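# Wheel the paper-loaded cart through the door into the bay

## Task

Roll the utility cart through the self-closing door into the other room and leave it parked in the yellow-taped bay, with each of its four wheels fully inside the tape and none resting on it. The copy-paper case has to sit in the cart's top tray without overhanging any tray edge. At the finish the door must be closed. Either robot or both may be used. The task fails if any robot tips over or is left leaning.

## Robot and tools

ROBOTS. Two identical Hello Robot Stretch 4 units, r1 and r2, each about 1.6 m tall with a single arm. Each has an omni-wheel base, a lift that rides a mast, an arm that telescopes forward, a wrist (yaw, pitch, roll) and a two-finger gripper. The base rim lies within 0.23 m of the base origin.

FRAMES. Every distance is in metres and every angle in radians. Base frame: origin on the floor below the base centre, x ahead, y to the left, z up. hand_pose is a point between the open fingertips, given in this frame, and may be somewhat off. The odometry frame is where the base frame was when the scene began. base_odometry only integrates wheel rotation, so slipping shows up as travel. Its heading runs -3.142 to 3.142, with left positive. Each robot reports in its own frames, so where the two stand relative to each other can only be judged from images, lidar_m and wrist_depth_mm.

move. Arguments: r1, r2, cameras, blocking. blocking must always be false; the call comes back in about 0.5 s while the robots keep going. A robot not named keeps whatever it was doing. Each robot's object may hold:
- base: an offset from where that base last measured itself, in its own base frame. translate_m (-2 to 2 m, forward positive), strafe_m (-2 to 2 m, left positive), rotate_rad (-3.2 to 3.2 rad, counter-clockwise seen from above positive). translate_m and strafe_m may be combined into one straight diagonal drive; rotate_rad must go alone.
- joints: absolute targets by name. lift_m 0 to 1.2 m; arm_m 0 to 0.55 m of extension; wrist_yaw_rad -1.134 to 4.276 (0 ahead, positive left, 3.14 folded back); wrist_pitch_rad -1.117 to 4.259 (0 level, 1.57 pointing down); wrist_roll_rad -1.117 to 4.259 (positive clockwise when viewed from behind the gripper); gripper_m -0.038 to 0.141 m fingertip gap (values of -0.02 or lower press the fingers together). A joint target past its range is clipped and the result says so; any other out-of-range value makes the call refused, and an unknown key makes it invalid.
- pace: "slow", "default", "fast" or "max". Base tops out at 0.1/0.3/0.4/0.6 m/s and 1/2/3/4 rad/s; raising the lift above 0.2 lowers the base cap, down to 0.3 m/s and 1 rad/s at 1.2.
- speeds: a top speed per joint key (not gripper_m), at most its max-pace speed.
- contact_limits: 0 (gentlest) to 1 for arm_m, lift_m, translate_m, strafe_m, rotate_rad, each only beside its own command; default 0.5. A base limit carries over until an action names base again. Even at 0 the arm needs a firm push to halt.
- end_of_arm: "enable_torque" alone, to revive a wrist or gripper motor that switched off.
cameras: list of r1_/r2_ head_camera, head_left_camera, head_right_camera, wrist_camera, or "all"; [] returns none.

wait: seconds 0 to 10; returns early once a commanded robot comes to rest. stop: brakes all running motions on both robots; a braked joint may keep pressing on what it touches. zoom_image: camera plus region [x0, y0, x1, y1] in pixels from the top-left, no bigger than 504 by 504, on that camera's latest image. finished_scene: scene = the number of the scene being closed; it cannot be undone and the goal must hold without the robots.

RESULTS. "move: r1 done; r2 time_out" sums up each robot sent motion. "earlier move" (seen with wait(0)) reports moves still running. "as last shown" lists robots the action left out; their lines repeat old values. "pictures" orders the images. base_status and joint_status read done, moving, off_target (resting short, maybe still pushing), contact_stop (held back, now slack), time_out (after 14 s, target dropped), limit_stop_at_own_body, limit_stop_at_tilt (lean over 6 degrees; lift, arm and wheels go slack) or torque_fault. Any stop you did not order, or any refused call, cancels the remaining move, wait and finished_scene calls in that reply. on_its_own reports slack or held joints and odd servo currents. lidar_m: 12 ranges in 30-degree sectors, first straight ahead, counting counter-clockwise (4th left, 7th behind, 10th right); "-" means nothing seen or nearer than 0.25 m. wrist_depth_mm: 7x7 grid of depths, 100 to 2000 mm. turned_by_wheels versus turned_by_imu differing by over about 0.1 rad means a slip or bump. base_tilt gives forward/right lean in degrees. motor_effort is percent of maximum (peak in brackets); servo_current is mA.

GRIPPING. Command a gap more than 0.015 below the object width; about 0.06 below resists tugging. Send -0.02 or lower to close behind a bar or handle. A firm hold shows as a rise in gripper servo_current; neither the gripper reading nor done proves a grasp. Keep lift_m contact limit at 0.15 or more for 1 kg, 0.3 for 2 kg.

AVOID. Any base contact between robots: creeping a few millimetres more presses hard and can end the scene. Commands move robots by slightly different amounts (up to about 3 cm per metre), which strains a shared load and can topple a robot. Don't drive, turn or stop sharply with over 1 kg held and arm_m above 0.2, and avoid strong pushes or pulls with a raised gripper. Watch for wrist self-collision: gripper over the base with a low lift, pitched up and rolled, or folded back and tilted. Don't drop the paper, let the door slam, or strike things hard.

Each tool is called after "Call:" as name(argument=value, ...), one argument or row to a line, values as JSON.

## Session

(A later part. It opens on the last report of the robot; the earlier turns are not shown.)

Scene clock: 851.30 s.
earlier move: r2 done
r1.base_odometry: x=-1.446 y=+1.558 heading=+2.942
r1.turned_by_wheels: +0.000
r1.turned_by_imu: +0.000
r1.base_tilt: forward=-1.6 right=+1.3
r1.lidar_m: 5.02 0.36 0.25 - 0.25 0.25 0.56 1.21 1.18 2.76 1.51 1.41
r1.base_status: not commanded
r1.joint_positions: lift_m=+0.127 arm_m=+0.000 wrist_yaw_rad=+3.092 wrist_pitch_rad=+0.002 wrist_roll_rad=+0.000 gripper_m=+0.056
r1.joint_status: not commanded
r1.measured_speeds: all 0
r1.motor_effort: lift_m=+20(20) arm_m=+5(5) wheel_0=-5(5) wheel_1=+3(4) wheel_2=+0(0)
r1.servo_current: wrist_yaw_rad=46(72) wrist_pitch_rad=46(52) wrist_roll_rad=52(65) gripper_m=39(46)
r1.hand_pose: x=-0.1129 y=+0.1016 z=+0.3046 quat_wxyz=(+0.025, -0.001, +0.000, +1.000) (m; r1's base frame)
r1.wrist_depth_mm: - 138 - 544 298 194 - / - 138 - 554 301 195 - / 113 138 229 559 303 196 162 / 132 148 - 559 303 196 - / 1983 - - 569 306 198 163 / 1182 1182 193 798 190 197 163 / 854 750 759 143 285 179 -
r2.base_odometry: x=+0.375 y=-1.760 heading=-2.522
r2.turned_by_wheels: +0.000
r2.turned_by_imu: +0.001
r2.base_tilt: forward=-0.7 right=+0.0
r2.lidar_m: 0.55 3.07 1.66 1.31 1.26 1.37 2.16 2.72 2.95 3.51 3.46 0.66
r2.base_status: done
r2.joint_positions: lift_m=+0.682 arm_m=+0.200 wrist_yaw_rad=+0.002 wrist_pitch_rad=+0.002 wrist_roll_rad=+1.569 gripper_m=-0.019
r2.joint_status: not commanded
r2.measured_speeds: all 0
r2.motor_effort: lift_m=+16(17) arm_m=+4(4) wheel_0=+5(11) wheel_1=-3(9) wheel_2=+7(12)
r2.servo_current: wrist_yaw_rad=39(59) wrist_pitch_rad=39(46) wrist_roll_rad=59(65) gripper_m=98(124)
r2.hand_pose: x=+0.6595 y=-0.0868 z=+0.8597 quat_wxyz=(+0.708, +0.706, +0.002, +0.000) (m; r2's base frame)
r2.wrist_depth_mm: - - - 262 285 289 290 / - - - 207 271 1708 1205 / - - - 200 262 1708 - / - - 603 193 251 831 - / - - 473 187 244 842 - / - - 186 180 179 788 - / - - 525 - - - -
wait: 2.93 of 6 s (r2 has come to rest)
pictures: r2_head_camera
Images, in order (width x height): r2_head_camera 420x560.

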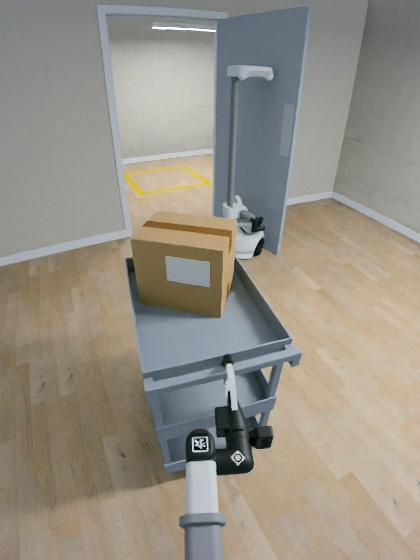

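Call:
move(
  r2={"joints":{"gripper_m":0.1}},
  blocking=false,
  cameras=[],
)

Call:
wait(
  seconds=3,
  cameras=[],
)

Call:
move(
  r2={"base":{"translate_m":-0.4},"pace":"slow"},
  blocking=false,
  cameras=[],
)

Call:
wait(
  seconds=6,
  cameras=[],
)

Call:
move(
  r2={"base":{"rotate_rad":0.24},"joints":{"wrist_yaw_rad":1.57,"wrist_roll_rad":0,"gripper_m":-0.01},"pace":"slow"},
  blocking=false,
  cameras=[],
)

Call:
wait(
  seconds=4,
  cameras=[],
)

Call:
move(
  r2={"base":{"strafe_m":-0.35}},
  blocking=false,
  cameras=[],
)

Call:
wait(
  seconds=4,
  cameras=["r2_head_camera"],
)

Scene clock: 862.93 s.
move: r2 moving
r1: as last shown
r1.lidar_m: 5.01 0.33 0.25 - 0.25 0.25 0.54 1.22 1.18 2.78 1.50 1.41
r1.motor_effort: lift_m=+20(20) arm_m=+5(5) wheel_0=-4(5) wheel_1=+3(4) wheel_2=+0(0)
r1.servo_current: wrist_yaw_rad=33(65) wrist_pitch_rad=39(46) wrist_roll_rad=59(59) gripper_m=39(46)
r1.wrist_depth_mm: - 137 - 539 298 193 - / - 138 - 554 303 195 - / 113 138 229 554 303 196 163 / 132 148 - 564 304 197 - / 1921 - - 564 304 197 163 / 1182 1182 194 798 191 197 163 / 842 759 750 143 285 178 -
r2.base_odometry: x=+0.375 y=-1.760 heading=-2.522
r2.turned_by_wheels: +0.000
r2.turned_by_imu: +0.000
r2.base_tilt: forward=-0.6 right=+0.1
r2.lidar_m: 0.54 3.07 1.66 1.30 1.26 1.36 2.16 2.73 2.98 3.50 3.44 0.65
r2.base_status: not commanded
r2.joint_positions: lift_m=+0.682 arm_m=+0.200 wrist_yaw_rad=+0.002 wrist_pitch_rad=+0.002 wrist_roll_rad=+1.569 gripper_m=+0.005
r2.joint_status: gripper_m moving
r2.measured_speeds: all 0
r2.motor_effort: lift_m=+16(16) arm_m=+4(4) wheel_0=+5(6) wheel_1=-3(4) wheel_2=+6(7)
r2.servo_current: wrist_yaw_rad=46(52) wrist_pitch_rad=39(46) wrist_roll_rad=46(52) gripper_m=78(130)
r2.hand_pose: x=+0.6595 y=-0.0868 z=+0.8597 quat_wxyz=(+0.708, +0.706, +0.002, +0.000) (m; r2's base frame)
r2.wrist_depth_mm: - - - 262 286 290 290 / - - - 267 272 1661 1160 / - - - 200 260 1756 - / - - 603 194 252 842 - / - - 480 187 245 842 - / - - 190 180 185 - - / - - 521 - - - -
pictures: none
No camera images: "cameras" was empty.

Scene clock: 864.33 s.
earlier move: r2 done
r1.base_odometry: x=-1.446 y=+1.558 heading=+2.942
r1.turned_by_wheels: +0.000
r1.turned_by_imu: +0.000
r1.base_tilt: forward=-1.6 right=+1.3
r1.lidar_m: 5.02 0.34 0.25 - 0.25 0.25 0.53 1.23 1.16 2.78 1.51 1.38
r1.base_status: not commanded
r1.joint_positions: lift_m=+0.127 arm_m=+0.000 wrist_yaw_rad=+3.092 wrist_pitch_rad=+0.002 wrist_roll_rad=+0.000 gripper_m=+0.056
r1.joint_status: not commanded
r1.measured_speeds: all 0
r1.motor_effort: lift_m=+20(20) arm_m=+5(5) wheel_0=-4(5) wheel_1=+4(4) wheel_2=+0(0)
r1.servo_current: wrist_yaw_rad=59(72) wrist_pitch_rad=46(52) wrist_roll_rad=46(59) gripper_m=46(52)
r1.hand_pose: x=-0.1129 y=+0.1016 z=+0.3046 quat_wxyz=(+0.025, -0.001, +0.000, +1.000) (m; r1's base frame)
r1.wrist_depth_mm: - 137 - 549 297 193 - / - 138 - 549 301 195 - / 113 138 229 559 303 196 162 / 132 148 - 559 303 197 - / 1921 - - 569 304 198 163 / 1182 1205 193 798 191 198 163 / 854 759 750 143 285 179 -
r2.base_odometry: x=+0.375 y=-1.760 heading=-2.523
r2.turned_by_wheels: +0.000
r2.turned_by_imu: +0.000
r2.base_tilt: forward=-0.7 right=+0.1
r2.lidar_m: 0.56 3.07 1.67 1.29 1.28 1.38 2.15 2.74 2.97 3.51 3.44 0.66
r2.base_status: not commanded
r2.joint_positions: lift_m=+0.682 arm_m=+0.200 wrist_yaw_rad=+0.001 wrist_pitch_rad=+0.002 wrist_roll_rad=+1.569 gripper_m=+0.100
r2.joint_status: all done
r2.measured_speeds: all 0
r2.motor_effort: lift_m=+16(16) arm_m=+4(4) wheel_0=+3(6) wheel_1=-3(4) wheel_2=+3(7)
r2.servo_current: wrist_yaw_rad=52(59) wrist_pitch_rad=46(46) wrist_roll_rad=59(59) gripper_m=52(130)
r2.hand_pose: x=+0.6593 y=-0.0871 z=+0.8597 quat_wxyz=(+0.708, +0.706, +0.001, +0.000) (m; r2's base frame)
r2.wrist_depth_mm: - - - 224 293 297 296 / - - - 276 279 1576 1182 / - - - 265 270 1708 - / - - 640 200 258 842 - / - - 477 194 250 831 - / - - 195 185 193 - - / - - 530 - - - -
wait: 1.40 of 3 s (r2 has come to rest)
pictures: none
No camera images: "cameras" was empty.

Scene clock: 864.83 s.
move: r2 moving
r1: as last shown
r1.lidar_m: 5.01 0.33 0.25 - 0.25 0.25 0.53 1.24 1.17 2.75 1.48 1.41
r1.servo_current: wrist_yaw_rad=52(72) wrist_pitch_rad=46(52) wrist_roll_rad=46(59) gripper_m=39(46)
r1.wrist_depth_mm: - 138 - 539 298 193 - / - 138 - 549 300 196 - / 113 138 229 554 304 196 162 / 132 147 - 559 303 197 - / 1921 - - 569 306 197 163 / 1205 1205 193 788 191 198 163 / 842 759 759 143 285 178 -
r2.base_odometry: x=+0.385 y=-1.753 heading=-2.523
r2.turned_by_wheels: +0.000
r2.turned_by_imu: +0.000
r2.base_tilt: forward=-0.7 right=+0.1
r2.lidar_m: 0.57 3.09 1.69 1.30 1.27 1.36 2.13 2.73 2.94 3.50 3.47 0.70
r2.base_status: translate_m moving
r2.joint_positions: lift_m=+0.682 arm_m=+0.200 wrist_yaw_rad=+0.001 wrist_pitch_rad=+0.002 wrist_roll_rad=+1.569 gripper_m=+0.100
r2.joint_status: not commanded
r2.measured_speeds: translate_m=-0.049 strafe_m=+0.000 rotate_rad=+0.000 lift_m=+0.000 arm_m=+0.000 wrist_yaw_rad=+0.000 wrist_pitch_rad=+0.000 wrist_roll_rad=+0.000
r2.motor_effort: lift_m=+16(16) arm_m=+4(4) wheel_0=-6(6) wheel_1=-7(7) wheel_2=+9(11)
r2.servo_current: wrist_yaw_rad=52(52) wrist_pitch_rad=39(46) wrist_roll_rad=33(59) gripper_m=52(59)
r2.hand_pose: x=+0.6593 y=-0.0871 z=+0.8597 quat_wxyz=(+0.708, +0.706, +0.001, +0.000) (m; r2's base frame)
r2.wrist_depth_mm: - - - 236 306 307 1060 / - - - 285 291 1618 1160 / - - - 274 279 1661 - / - - 654 211 271 842 - / - - 488 204 260 842 - / - - 195 196 193 - - / - - 539 - - - -
pictures: none
No camera images: "cameras" was empty.

Scene clock: 869.60 s.
earlier move: r2 done
r1.base_odometry: x=-1.446 y=+1.558 heading=+2.942
r1.turned_by_wheels: +0.000
r1.turned_by_imu: +0.000
r1.base_tilt: forward=-1.6 right=+1.3
r1.lidar_m: 5.02 0.35 0.25 - 0.25 0.25 0.52 1.21 1.19 2.77 1.50 1.40
r1.base_status: not commanded
r1.joint_positions: lift_m=+0.127 arm_m=+0.000 wrist_yaw_rad=+3.092 wrist_pitch_rad=+0.002 wrist_roll_rad=+0.000 gripper_m=+0.056
r1.joint_status: not commanded
r1.measured_speeds: all 0
r1.motor_effort: lift_m=+20(20) arm_m=+5(5) wheel_0=-4(5) wheel_1=+4(4) wheel_2=+0(0)
r1.servo_current: wrist_yaw_rad=72(72) wrist_pitch_rad=39(59) wrist_roll_rad=39(72) gripper_m=46(52)
r1.hand_pose: x=-0.1129 y=+0.1016 z=+0.3046 quat_wxyz=(+0.025, -0.001, +0.000, +1.000) (m; r1's base frame)
r1.wrist_depth_mm: - 137 - 549 298 193 - / - 138 - 549 303 196 - / 113 138 230 559 301 196 162 / 132 148 - 559 306 197 - / 1921 - - 564 306 197 163 / 1205 1205 194 809 191 197 163 / 854 750 750 143 286 179 -
r2.base_odometry: x=+0.700 y=-1.528 heading=-2.523
r2.turned_by_wheels: +0.000
r2.turned_by_imu: +0.000
r2.base_tilt: forward=-0.7 right=+0.0
r2.lidar_m: 0.96 3.07 1.47 1.15 1.09 1.19 1.87 2.34 2.56 3.65 3.58 1.12
r2.base_status: done
r2.joint_positions: lift_m=+0.682 arm_m=+0.200 wrist_yaw_rad=+0.001 wrist_pitch_rad=+0.002 wrist_roll_rad=+1.569 gripper_m=+0.100
r2.joint_status: not commanded
r2.measured_speeds: all 0
r2.motor_effort: lift_m=+16(17) arm_m=+4(4) wheel_0=-4(10) wheel_1=-5(8) wheel_2=+6(11)
r2.servo_current: wrist_yaw_rad=59(59) wrist_pitch_rad=46(46) wrist_roll_rad=46(59) gripper_m=52(59)
r2.hand_pose: x=+0.6593 y=-0.0871 z=+0.8597 quat_wxyz=(+0.708, +0.706, +0.001, +0.000) (m; r2's base frame)
r2.wrist_depth_mm: - - - - - 1661 1160 / - - - - - 1708 1182 / - - - 691 - 683 1008 / - - - 878 - 647 - / - - 891 640 - 627 - / - - 192 615 192 609 - / - - - - - - 1118
wait: 4.77 of 6 s (r2 has come to rest)
pictures: none
No camera images: "cameras" was empty.

Scene clock: 870.10 s.
move: r2 moving
r1: as last shown
r1.lidar_m: 5.02 0.32 0.25 - 0.25 0.25 0.51 1.23 1.18 2.76 1.52 1.41
r1.motor_effort: lift_m=+20(20) arm_m=+5(5) wheel_0=-4(4) wheel_1=+3(3) wheel_2=+0(0)
r1.servo_current: wrist_yaw_rad=59(65) wrist_pitch_rad=39(46) wrist_roll_rad=46(59) gripper_m=46(46)
r1.wrist_depth_mm: - 138 - 549 298 193 - / - 138 - 549 300 195 - / 113 138 229 554 303 196 162 / 132 148 - 564 304 196 - / 1983 - - 569 306 197 163 / 1205 1182 194 788 191 198 163 / 842 750 750 143 283 179 -
r2.base_odometry: x=+0.700 y=-1.528 heading=-2.398
r2.turned_by_wheels: +0.125
r2.turned_by_imu: +0.122
r2.base_tilt: forward=-0.7 right=+0.1
r2.lidar_m: 0.96 2.38 1.35 1.11 1.11 1.27 2.28 2.36 2.70 3.61 3.61 1.03
r2.base_status: rotate_rad moving
r2.joint_positions: lift_m=+0.682 arm_m=+0.200 wrist_yaw_rad=+0.401 wrist_pitch_rad=+0.002 wrist_roll_rad=+1.157 gripper_m=+0.091
r2.joint_status: wrist_yaw_rad moving; wrist_roll_rad moving; gripper_m moving
r2.measured_speeds: translate_m=+0.000 strafe_m=-0.001 rotate_rad=+0.479 lift_m=+0.000 arm_m=+0.000 wrist_yaw_rad=+1.697 wrist_pitch_rad=+0.000 wrist_roll_rad=-1.734
r2.motor_effort: lift_m=+16(17) arm_m=+4(4) wheel_0=-7(9) wheel_1=-7(9) wheel_2=-8(10)
r2.servo_current: wrist_yaw_rad=78(111) wrist_pitch_rad=39(46) wrist_roll_rad=111(111) gripper_m=65(85)
r2.hand_pose: x=+0.6705 y=+0.0319 z=+0.8597 quat_wxyz=(+0.821, +0.536, +0.110, +0.166) (m; r2's base frame)
r2.wrist_depth_mm: - - - 759 512 - - / - - - 854 530 - - / - - - - 585 - 535 / - - - - - 1756 554 / - - - - - 1618 1138 / - - 191 - 193 1430 1118 / - - - - 1921 1430 1042
pictures: none
No camera images: "cameras" was empty.

Scene clock: 873.63 s.
earlier move: r2 done
r1.base_odometry: x=-1.446 y=+1.558 heading=+2.942
r1.turned_by_wheels: +0.000
r1.turned_by_imu: +0.000
r1.base_tilt: forward=-1.6 right=+1.3
r1.lidar_m: 5.02 0.32 0.25 - 0.25 0.25 0.51 1.22 1.18 2.78 1.50 1.40
r1.base_status: not commanded
r1.joint_positions: lift_m=+0.127 arm_m=+0.000 wrist_yaw_rad=+3.092 wrist_pitch_rad=+0.002 wrist_roll_rad=+0.000 gripper_m=+0.056
r1.joint_status: not commanded
r1.measured_speeds: all 0
r1.motor_effort: lift_m=+20(20) arm_m=+5(5) wheel_0=-4(5) wheel_1=+3(4) wheel_2=+0(0)
r1.servo_current: wrist_yaw_rad=39(72) wrist_pitch_rad=39(52) wrist_roll_rad=39(72) gripper_m=39(46)
r1.hand_pose: x=-0.1129 y=+0.1016 z=+0.3046 quat_wxyz=(+0.025, -0.001, +0.000, +1.000) (m; r1's base frame)
r1.wrist_depth_mm: - 137 - 544 297 194 - / - 138 - 549 301 195 - / 113 138 229 559 303 196 161 / 132 148 - 564 303 198 - / 1983 - - 564 306 198 163 / 1205 1205 194 788 191 196 162 / 831 750 759 143 285 178 -
r2.base_odometry: x=+0.700 y=-1.528 heading=-2.284
r2.turned_by_wheels: +0.114
r2.turned_by_imu: +0.112
r2.base_tilt: forward=-0.7 right=+0.0
r2.lidar_m: 0.98 1.99 1.28 1.12 1.10 1.33 2.37 2.40 2.91 3.61 3.66 1.00
r2.base_status: done
r2.joint_positions: lift_m=+0.682 arm_m=+0.200 wrist_yaw_rad=+1.567 wrist_pitch_rad=+0.002 wrist_roll_rad=+0.002 gripper_m=-0.009
r2.joint_status: all done
r2.measured_speeds: all 0
r2.motor_effort: lift_m=+16(17) arm_m=+4(5) wheel_0=-3(9) wheel_1=-5(9) wheel_2=-6(10)
r2.servo_current: wrist_yaw_rad=59(150) wrist_pitch_rad=39(52) wrist_roll_rad=52(111) gripper_m=78(117)
r2.hand_pose: x=+0.4594 y=+0.2881 z=+0.8597 quat_wxyz=(+0.708, +0.000, +0.001, +0.706) (m; r2's base frame)
r2.wrist_depth_mm: 1025 - - - - - - / 1025 - - - - - - / 1025 - - - - - - / 1042 - - - - - - / - - - - - - - / - - 181 193 177 - - / - - - - - - -
wait: 3.53 of 4 s (r2 has come to rest)
pictures: none
No camera images: "cameras" was empty.

Scene clock: 874.13 s.
move: r2 moving
r1: as last shown
r1.lidar_m: 5.01 0.34 0.25 - 0.25 0.25 0.52 1.21 1.18 2.76 1.52 1.39
r1.servo_current: wrist_yaw_rad=26(59) wrist_pitch_rad=46(52) wrist_roll_rad=59(59) gripper_m=46(46)
r1.wrist_depth_mm: - 137 - 544 298 193 - / - 138 - 549 301 195 - / 113 138 230 559 303 196 162 / 132 147 - 554 304 197 - / 1983 - - 564 306 197 163 / 1205 1182 193 798 191 197 163 / 842 759 750 143 285 178 -
r2.base_odometry: x=+0.673 y=-1.504 heading=-2.284
r2.turned_by_wheels: +0.000
r2.turned_by_imu: +0.000
r2.base_tilt: forward=-0.6 right=+0.1
r2.lidar_m: 0.95 2.03 1.31 1.14 1.14 1.39 2.35 2.38 2.91 3.59 3.60 1.00
r2.base_status: strafe_m moving
r2.joint_positions: lift_m=+0.682 arm_m=+0.200 wrist_yaw_rad=+1.567 wrist_pitch_rad=+0.002 wrist_roll_rad=+0.002 gripper_m=-0.009
r2.joint_status: not commanded
r2.measured_speeds: translate_m=-0.001 strafe_m=-0.139 rotate_rad=+0.004 lift_m=+0.000 arm_m=+0.000 wrist_yaw_rad=+0.000 wrist_pitch_rad=+0.000 wrist_roll_rad=+0.000
r2.motor_effort: lift_m=+16(16) arm_m=+4(4) wheel_0=+12(12) wheel_1=-10(11) wheel_2=+0(4)
r2.servo_current: wrist_yaw_rad=33(59) wrist_pitch_rad=39(46) wrist_roll_rad=39(52) gripper_m=78(85)
r2.hand_pose: x=+0.4593 y=+0.2881 z=+0.8597 quat_wxyz=(+0.708, +0.000, +0.001, +0.706) (m; r2's base frame)
r2.wrist_depth_mm: 1060 - - - - - - / 1060 - - - - - - / 1060 - - - - - - / 1060 - - - - - - / - - - - - - - / - - 181 192 177 - - / - - - - - - -
pictures: none
No camera images: "cameras" was empty.

Scene clock: 876.33 s.
earlier move: r2 done
r1.base_odometry: x=-1.446 y=+1.558 heading=+2.942
r1.turned_by_wheels: +0.000
r1.turned_by_imu: +0.000
r1.base_tilt: forward=-1.6 right=+1.3
r1.lidar_m: 5.02 0.34 0.25 - 0.25 0.25 0.55 1.22 1.18 2.77 1.52 1.39
r1.base_status: not commanded
r1.joint_positions: lift_m=+0.127 arm_m=+0.000 wrist_yaw_rad=+3.092 wrist_pitch_rad=+0.002 wrist_roll_rad=+0.000 gripper_m=+0.056
r1.joint_status: not commanded
r1.measured_speeds: all 0
r1.motor_effort: lift_m=+20(20) arm_m=+5(5) wheel_0=-4(5) wheel_1=+3(4) wheel_2=+0(0)
r1.servo_current: wrist_yaw_rad=52(65) wrist_pitch_rad=33(52) wrist_roll_rad=46(65) gripper_m=46(52)
r1.hand_pose: x=-0.1129 y=+0.1016 z=+0.3046 quat_wxyz=(+0.025, -0.001, +0.000, +1.000) (m; r1's base frame)
r1.wrist_depth_mm: - 138 - 539 298 193 - / - 138 - 559 301 195 - / 113 138 229 559 303 196 162 / 132 147 - 559 304 196 - / 1921 - - 559 306 197 163 / 1205 1205 193 798 191 197 163 / 854 759 750 143 285 178 -
r2.base_odometry: x=+0.436 y=-1.299 heading=-2.284
r2.turned_by_wheels: +0.000
r2.turned_by_imu: +0.000
r2.base_tilt: forward=-0.6 right=+0.0
r2.lidar_m: 0.96 2.59 1.63 1.45 1.43 1.83 2.29 2.32 2.83 3.27 3.30 2.81
r2.base_status: done
r2.joint_positions: lift_m=+0.682 arm_m=+0.200 wrist_yaw_rad=+1.567 wrist_pitch_rad=+0.002 wrist_roll_rad=+0.002 gripper_m=-0.009
r2.joint_status: not commanded
r2.measured_speeds: all 0
r2.motor_effort: lift_m=+16(17) arm_m=+4(4) wheel_0=+2(14) wheel_1=-1(12) wheel_2=+0(4)
r2.servo_current: wrist_yaw_rad=59(59) wrist_pitch_rad=39(46) wrist_roll_rad=52(65) gripper_m=78(85)
r2.hand_pose: x=+0.4593 y=+0.2881 z=+0.8597 quat_wxyz=(+0.708, +0.000, +0.001, +0.706) (m; r2's base frame)
r2.wrist_depth_mm: 1308 - - - - - - / 1336 1366 - - - - - / 1366 1366 - - - - - / 1336 - - - - - - / - - - - - - - / - - 181 192 176 - - / - - - - - - -
wait: 2.20 of 4 s (r2 has come to rest)
pictures: r2_head_camera
Images, in order (width x height): r2_head_camera 420x560.

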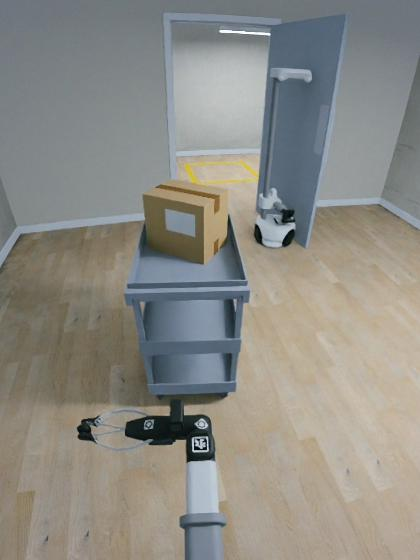

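Call:
move(
  r2={"base":{"rotate_rad":-0.12},"pace":"slow"},
  blocking=false,
  cameras=[],
)

Call:
wait(
  seconds=3,
  cameras=[],
)

Call:
move(
  r2={"base":{"strafe_m":0.17,"translate_m":0.6},"pace":"slow"},
  blocking=false,
  cameras=[],
)

Call:
wait(
  seconds=9,
  cameras=["r2_head_camera"],
)

Scene clock: 888.77 s.
move: r2 moving
r1: as last shown
r1.base_tilt: forward=-1.5 right=+1.3
r1.lidar_m: 5.02 0.34 0.25 - 0.25 0.25 0.54 1.22 1.20 2.75 1.50 1.39
r1.motor_effort: lift_m=+20(20) arm_m=+5(5) wheel_0=-4(4) wheel_1=+3(3) wheel_2=+0(0)
r1.servo_current: wrist_yaw_rad=52(59) wrist_pitch_rad=39(52) wrist_roll_rad=52(52) gripper_m=39(46)
r1.wrist_depth_mm: - 137 - 549 297 192 - / - 138 - 559 301 195 - / 114 138 229 559 303 196 162 / 132 148 - 564 303 197 - / 1921 - - 569 306 198 163 / 1160 1182 194 798 191 197 163 / 842 759 750 143 285 178 -
r2.base_odometry: x=+0.436 y=-1.299 heading=-2.385
r2.turned_by_wheels: -0.101
r2.turned_by_imu: -0.098
r2.base_tilt: forward=-0.7 right=+0.1
r2.lidar_m: 0.95 0.99 1.74 1.48 1.45 1.71 2.31 2.26 2.69 3.26 3.29 2.95
r2.base_status: rotate_rad moving
r2.joint_positions: lift_m=+0.682 arm_m=+0.200 wrist_yaw_rad=+1.567 wrist_pitch_rad=+0.002 wrist_roll_rad=+0.002 gripper_m=-0.009
r2.joint_status: not commanded
r2.measured_speeds: translate_m=+0.002 strafe_m=+0.000 rotate_rad=-0.209 lift_m=+0.000 arm_m=+0.000 wrist_yaw_rad=+0.000 wrist_pitch_rad=+0.000 wrist_roll_rad=+0.000
r2.motor_effort: lift_m=+16(16) arm_m=+4(4) wheel_0=+5(8) wheel_1=+3(8) wheel_2=+5(9)
r2.servo_current: wrist_yaw_rad=52(59) wrist_pitch_rad=46(46) wrist_roll_rad=46(59) gripper_m=78(85)
r2.hand_pose: x=+0.4593 y=+0.2881 z=+0.8597 quat_wxyz=(+0.708, +0.000, +0.001, +0.706) (m; r2's base frame)
r2.wrist_depth_mm: 1308 - - - - - - / 1336 - - - - - - / 1336 - - - - - - / 1336 - - - - - - / - - - - - - - / - - 181 192 177 - - / - 120 - - - - 1708
pictures: none
No camera images: "cameras" was empty.

Scene clock: 889.23 s.
earlier move: r2 done
r1.base_odometry: x=-1.446 y=+1.558 heading=+2.942
r1.turned_by_wheels: +0.000
r1.turned_by_imu: +0.000
r1.base_tilt: forward=-1.6 right=+1.3
r1.lidar_m: 5.00 0.37 0.25 - 0.25 0.26 0.52 1.22 1.17 2.77 1.53 1.40
r1.base_status: not commanded
r1.joint_positions: lift_m=+0.127 arm_m=+0.000 wrist_yaw_rad=+3.092 wrist_pitch_rad=+0.002 wrist_roll_rad=+0.000 gripper_m=+0.056
r1.joint_status: not commanded
r1.measured_speeds: all 0
r1.motor_effort: lift_m=+20(20) arm_m=+5(5) wheel_0=-3(5) wheel_1=+3(3) wheel_2=+0(0)
r1.servo_current: wrist_yaw_rad=59(59) wrist_pitch_rad=39(52) wrist_roll_rad=46(59) gripper_m=33(46)
r1.hand_pose: x=-0.1129 y=+0.1016 z=+0.3046 quat_wxyz=(+0.025, -0.001, +0.000, +1.000) (m; r1's base frame)
r1.wrist_depth_mm: - 137 - 549 297 193 - / - 138 - 554 303 195 - / 113 138 229 564 303 196 162 / 131 148 - 559 303 197 - / 1983 - - 569 304 196 163 / 1160 1205 194 798 191 197 163 / 854 759 750 143 283 178 -
r2.base_odometry: x=+0.436 y=-1.299 heading=-2.403
r2.turned_by_wheels: -0.018
r2.turned_by_imu: -0.017
r2.base_tilt: forward=-0.7 right=+0.1
r2.lidar_m: 0.95 0.98 1.75 1.49 1.42 1.70 2.32 2.30 2.64 3.28 3.29 2.97
r2.base_status: done
r2.joint_positions: lift_m=+0.682 arm_m=+0.200 wrist_yaw_rad=+1.567 wrist_pitch_rad=+0.002 wrist_roll_rad=+0.002 gripper_m=-0.009
r2.joint_status: not commanded
r2.measured_speeds: all 0
r2.motor_effort: lift_m=+16(16) arm_m=+4(4) wheel_0=+4(8) wheel_1=+4(8) wheel_2=+5(9)
r2.servo_current: wrist_yaw_rad=39(59) wrist_pitch_rad=33(46) wrist_roll_rad=59(59) gripper_m=78(85)
r2.hand_pose: x=+0.4593 y=+0.2881 z=+0.8597 quat_wxyz=(+0.708, +0.000, +0.001, +0.706) (m; r2's base frame)
r2.wrist_depth_mm: 1308 - - - - - - / 1336 - - - - - - / 1336 - - - - - - / 1336 - - - - - - / - - - - - - - / - - 181 192 176 - - / - - - - - - 1708
wait: 0.47 of 3 s (r2 has come to rest)
pictures: none
No camera images: "cameras" was empty.

Scene clock: 889.73 s.
move: r2 moving
r1: as last shown
r1.lidar_m: 5.03 0.35 0.25 - 0.25 0.25 0.52 1.21 1.16 2.78 1.51 1.42
r1.motor_effort: lift_m=+20(20) arm_m=+5(5) wheel_0=-4(4) wheel_1=+3(4) wheel_2=+0(0)
r1.servo_current: wrist_yaw_rad=59(59) wrist_pitch_rad=39(46) wrist_roll_rad=52(59) gripper_m=39(46)
r1.wrist_depth_mm: - 138 - 549 297 193 - / - 138 - 554 303 195 - / 113 138 229 559 303 196 162 / 132 147 - 564 303 197 - / 1921 - - 569 306 197 163 / 1182 1205 194 798 190 197 163 / 831 759 750 143 283 179 -
r2.base_odometry: x=+0.429 y=-1.310 heading=-2.403
r2.turned_by_wheels: +0.000
r2.turned_by_imu: +0.000
r2.base_tilt: forward=-0.7 right=+0.1
r2.lidar_m: 0.94 0.97 1.75 1.48 1.46 1.70 2.32 2.31 2.66 3.27 3.27 2.91
r2.base_status: translate_m moving; strafe_m moving
r2.joint_positions: lift_m=+0.682 arm_m=+0.200 wrist_yaw_rad=+1.567 wrist_pitch_rad=+0.002 wrist_roll_rad=+0.002 gripper_m=-0.009
r2.joint_status: not commanded
r2.measured_speeds: translate_m=+0.048 strafe_m=+0.014 rotate_rad=-0.002 lift_m=+0.000 arm_m=+0.000 wrist_yaw_rad=+0.000 wrist_pitch_rad=+0.000 wrist_roll_rad=+0.000
r2.motor_effort: lift_m=+16(16) arm_m=+4(5) wheel_0=+7(7) wheel_1=+7(9) wheel_2=-9(10)
r2.servo_current: wrist_yaw_rad=46(59) wrist_pitch_rad=46(46) wrist_roll_rad=59(59) gripper_m=78(91)
r2.hand_pose: x=+0.4593 y=+0.2881 z=+0.8597 quat_wxyz=(+0.708, +0.000, +0.001, +0.706) (m; r2's base frame)
r2.wrist_depth_mm: 1308 - - - - - - / 1308 - - - - - - / 1308 - - - - - - / 1336 - - - - - - / - - - - - - - / - - 181 193 177 - - / - - - - - - 1708
pictures: none
No camera images: "cameras" was empty.

Scene clock: 896.70 s.
earlier move: r2 done
r1.base_odometry: x=-1.446 y=+1.558 heading=+2.942
r1.turned_by_wheels: +0.000
r1.turned_by_imu: +0.000
r1.base_tilt: forward=-1.6 right=+1.3
r1.lidar_m: 5.02 0.35 0.25 - 0.25 0.25 0.52 1.22 1.19 2.77 1.32 1.30
r1.base_status: not commanded
r1.joint_positions: lift_m=+0.127 arm_m=+0.000 wrist_yaw_rad=+3.092 wrist_pitch_rad=+0.002 wrist_roll_rad=+0.000 gripper_m=+0.056
r1.joint_status: not commanded
r1.measured_speeds: all 0
r1.motor_effort: lift_m=+20(20) arm_m=+5(5) wheel_0=-4(5) wheel_1=+3(4) wheel_2=+0(0)
r1.servo_current: wrist_yaw_rad=46(72) wrist_pitch_rad=39(52) wrist_roll_rad=59(65) gripper_m=39(52)
r1.hand_pose: x=-0.1129 y=+0.1016 z=+0.3046 quat_wxyz=(+0.025, -0.001, +0.000, +1.000) (m; r1's base frame)
r1.wrist_depth_mm: - 138 - 544 298 194 - / - 138 - 549 301 195 - / 113 138 229 554 301 196 162 / 132 148 - 564 304 196 - / - - - 569 306 197 163 / 1205 1182 194 798 191 198 163 / 854 741 750 143 285 179 -
r2.base_odometry: x=+0.107 y=-1.828 heading=-2.403
r2.turned_by_wheels: +0.000
r2.turned_by_imu: +0.003
r2.base_tilt: forward=-0.7 right=+0.0
r2.lidar_m: 0.47 0.57 1.76 1.49 1.46 1.70 2.90 2.92 3.36 3.27 3.28 2.30
r2.base_status: done
r2.joint_positions: lift_m=+0.682 arm_m=+0.200 wrist_yaw_rad=+1.573 wrist_pitch_rad=+0.002 wrist_roll_rad=+0.002 gripper_m=-0.009
r2.joint_status: not commanded
r2.measured_speeds: all 0
r2.motor_effort: lift_m=+16(17) arm_m=+4(5) wheel_0=+5(12) wheel_1=+7(10) wheel_2=-7(11)
r2.servo_current: wrist_yaw_rad=46(65) wrist_pitch_rad=33(46) wrist_roll_rad=52(59) gripper_m=78(91)
r2.hand_pose: x=+0.4577 y=+0.2886 z=+0.8597 quat_wxyz=(+0.706, +0.000, +0.001, +0.708) (m; r2's base frame)
r2.wrist_depth_mm: - - - - - - - / - - - - - - - / - - - - - - - / - - - - - - - / - - - - 216 241 240 / - - 182 190 174 150 - / - 122 - - - 108 -
wait: 6.97 of 9 s (r2 has come to rest)
pictures: r2_head_camera
Images, in order (width x height): r2_head_camera 420x560.

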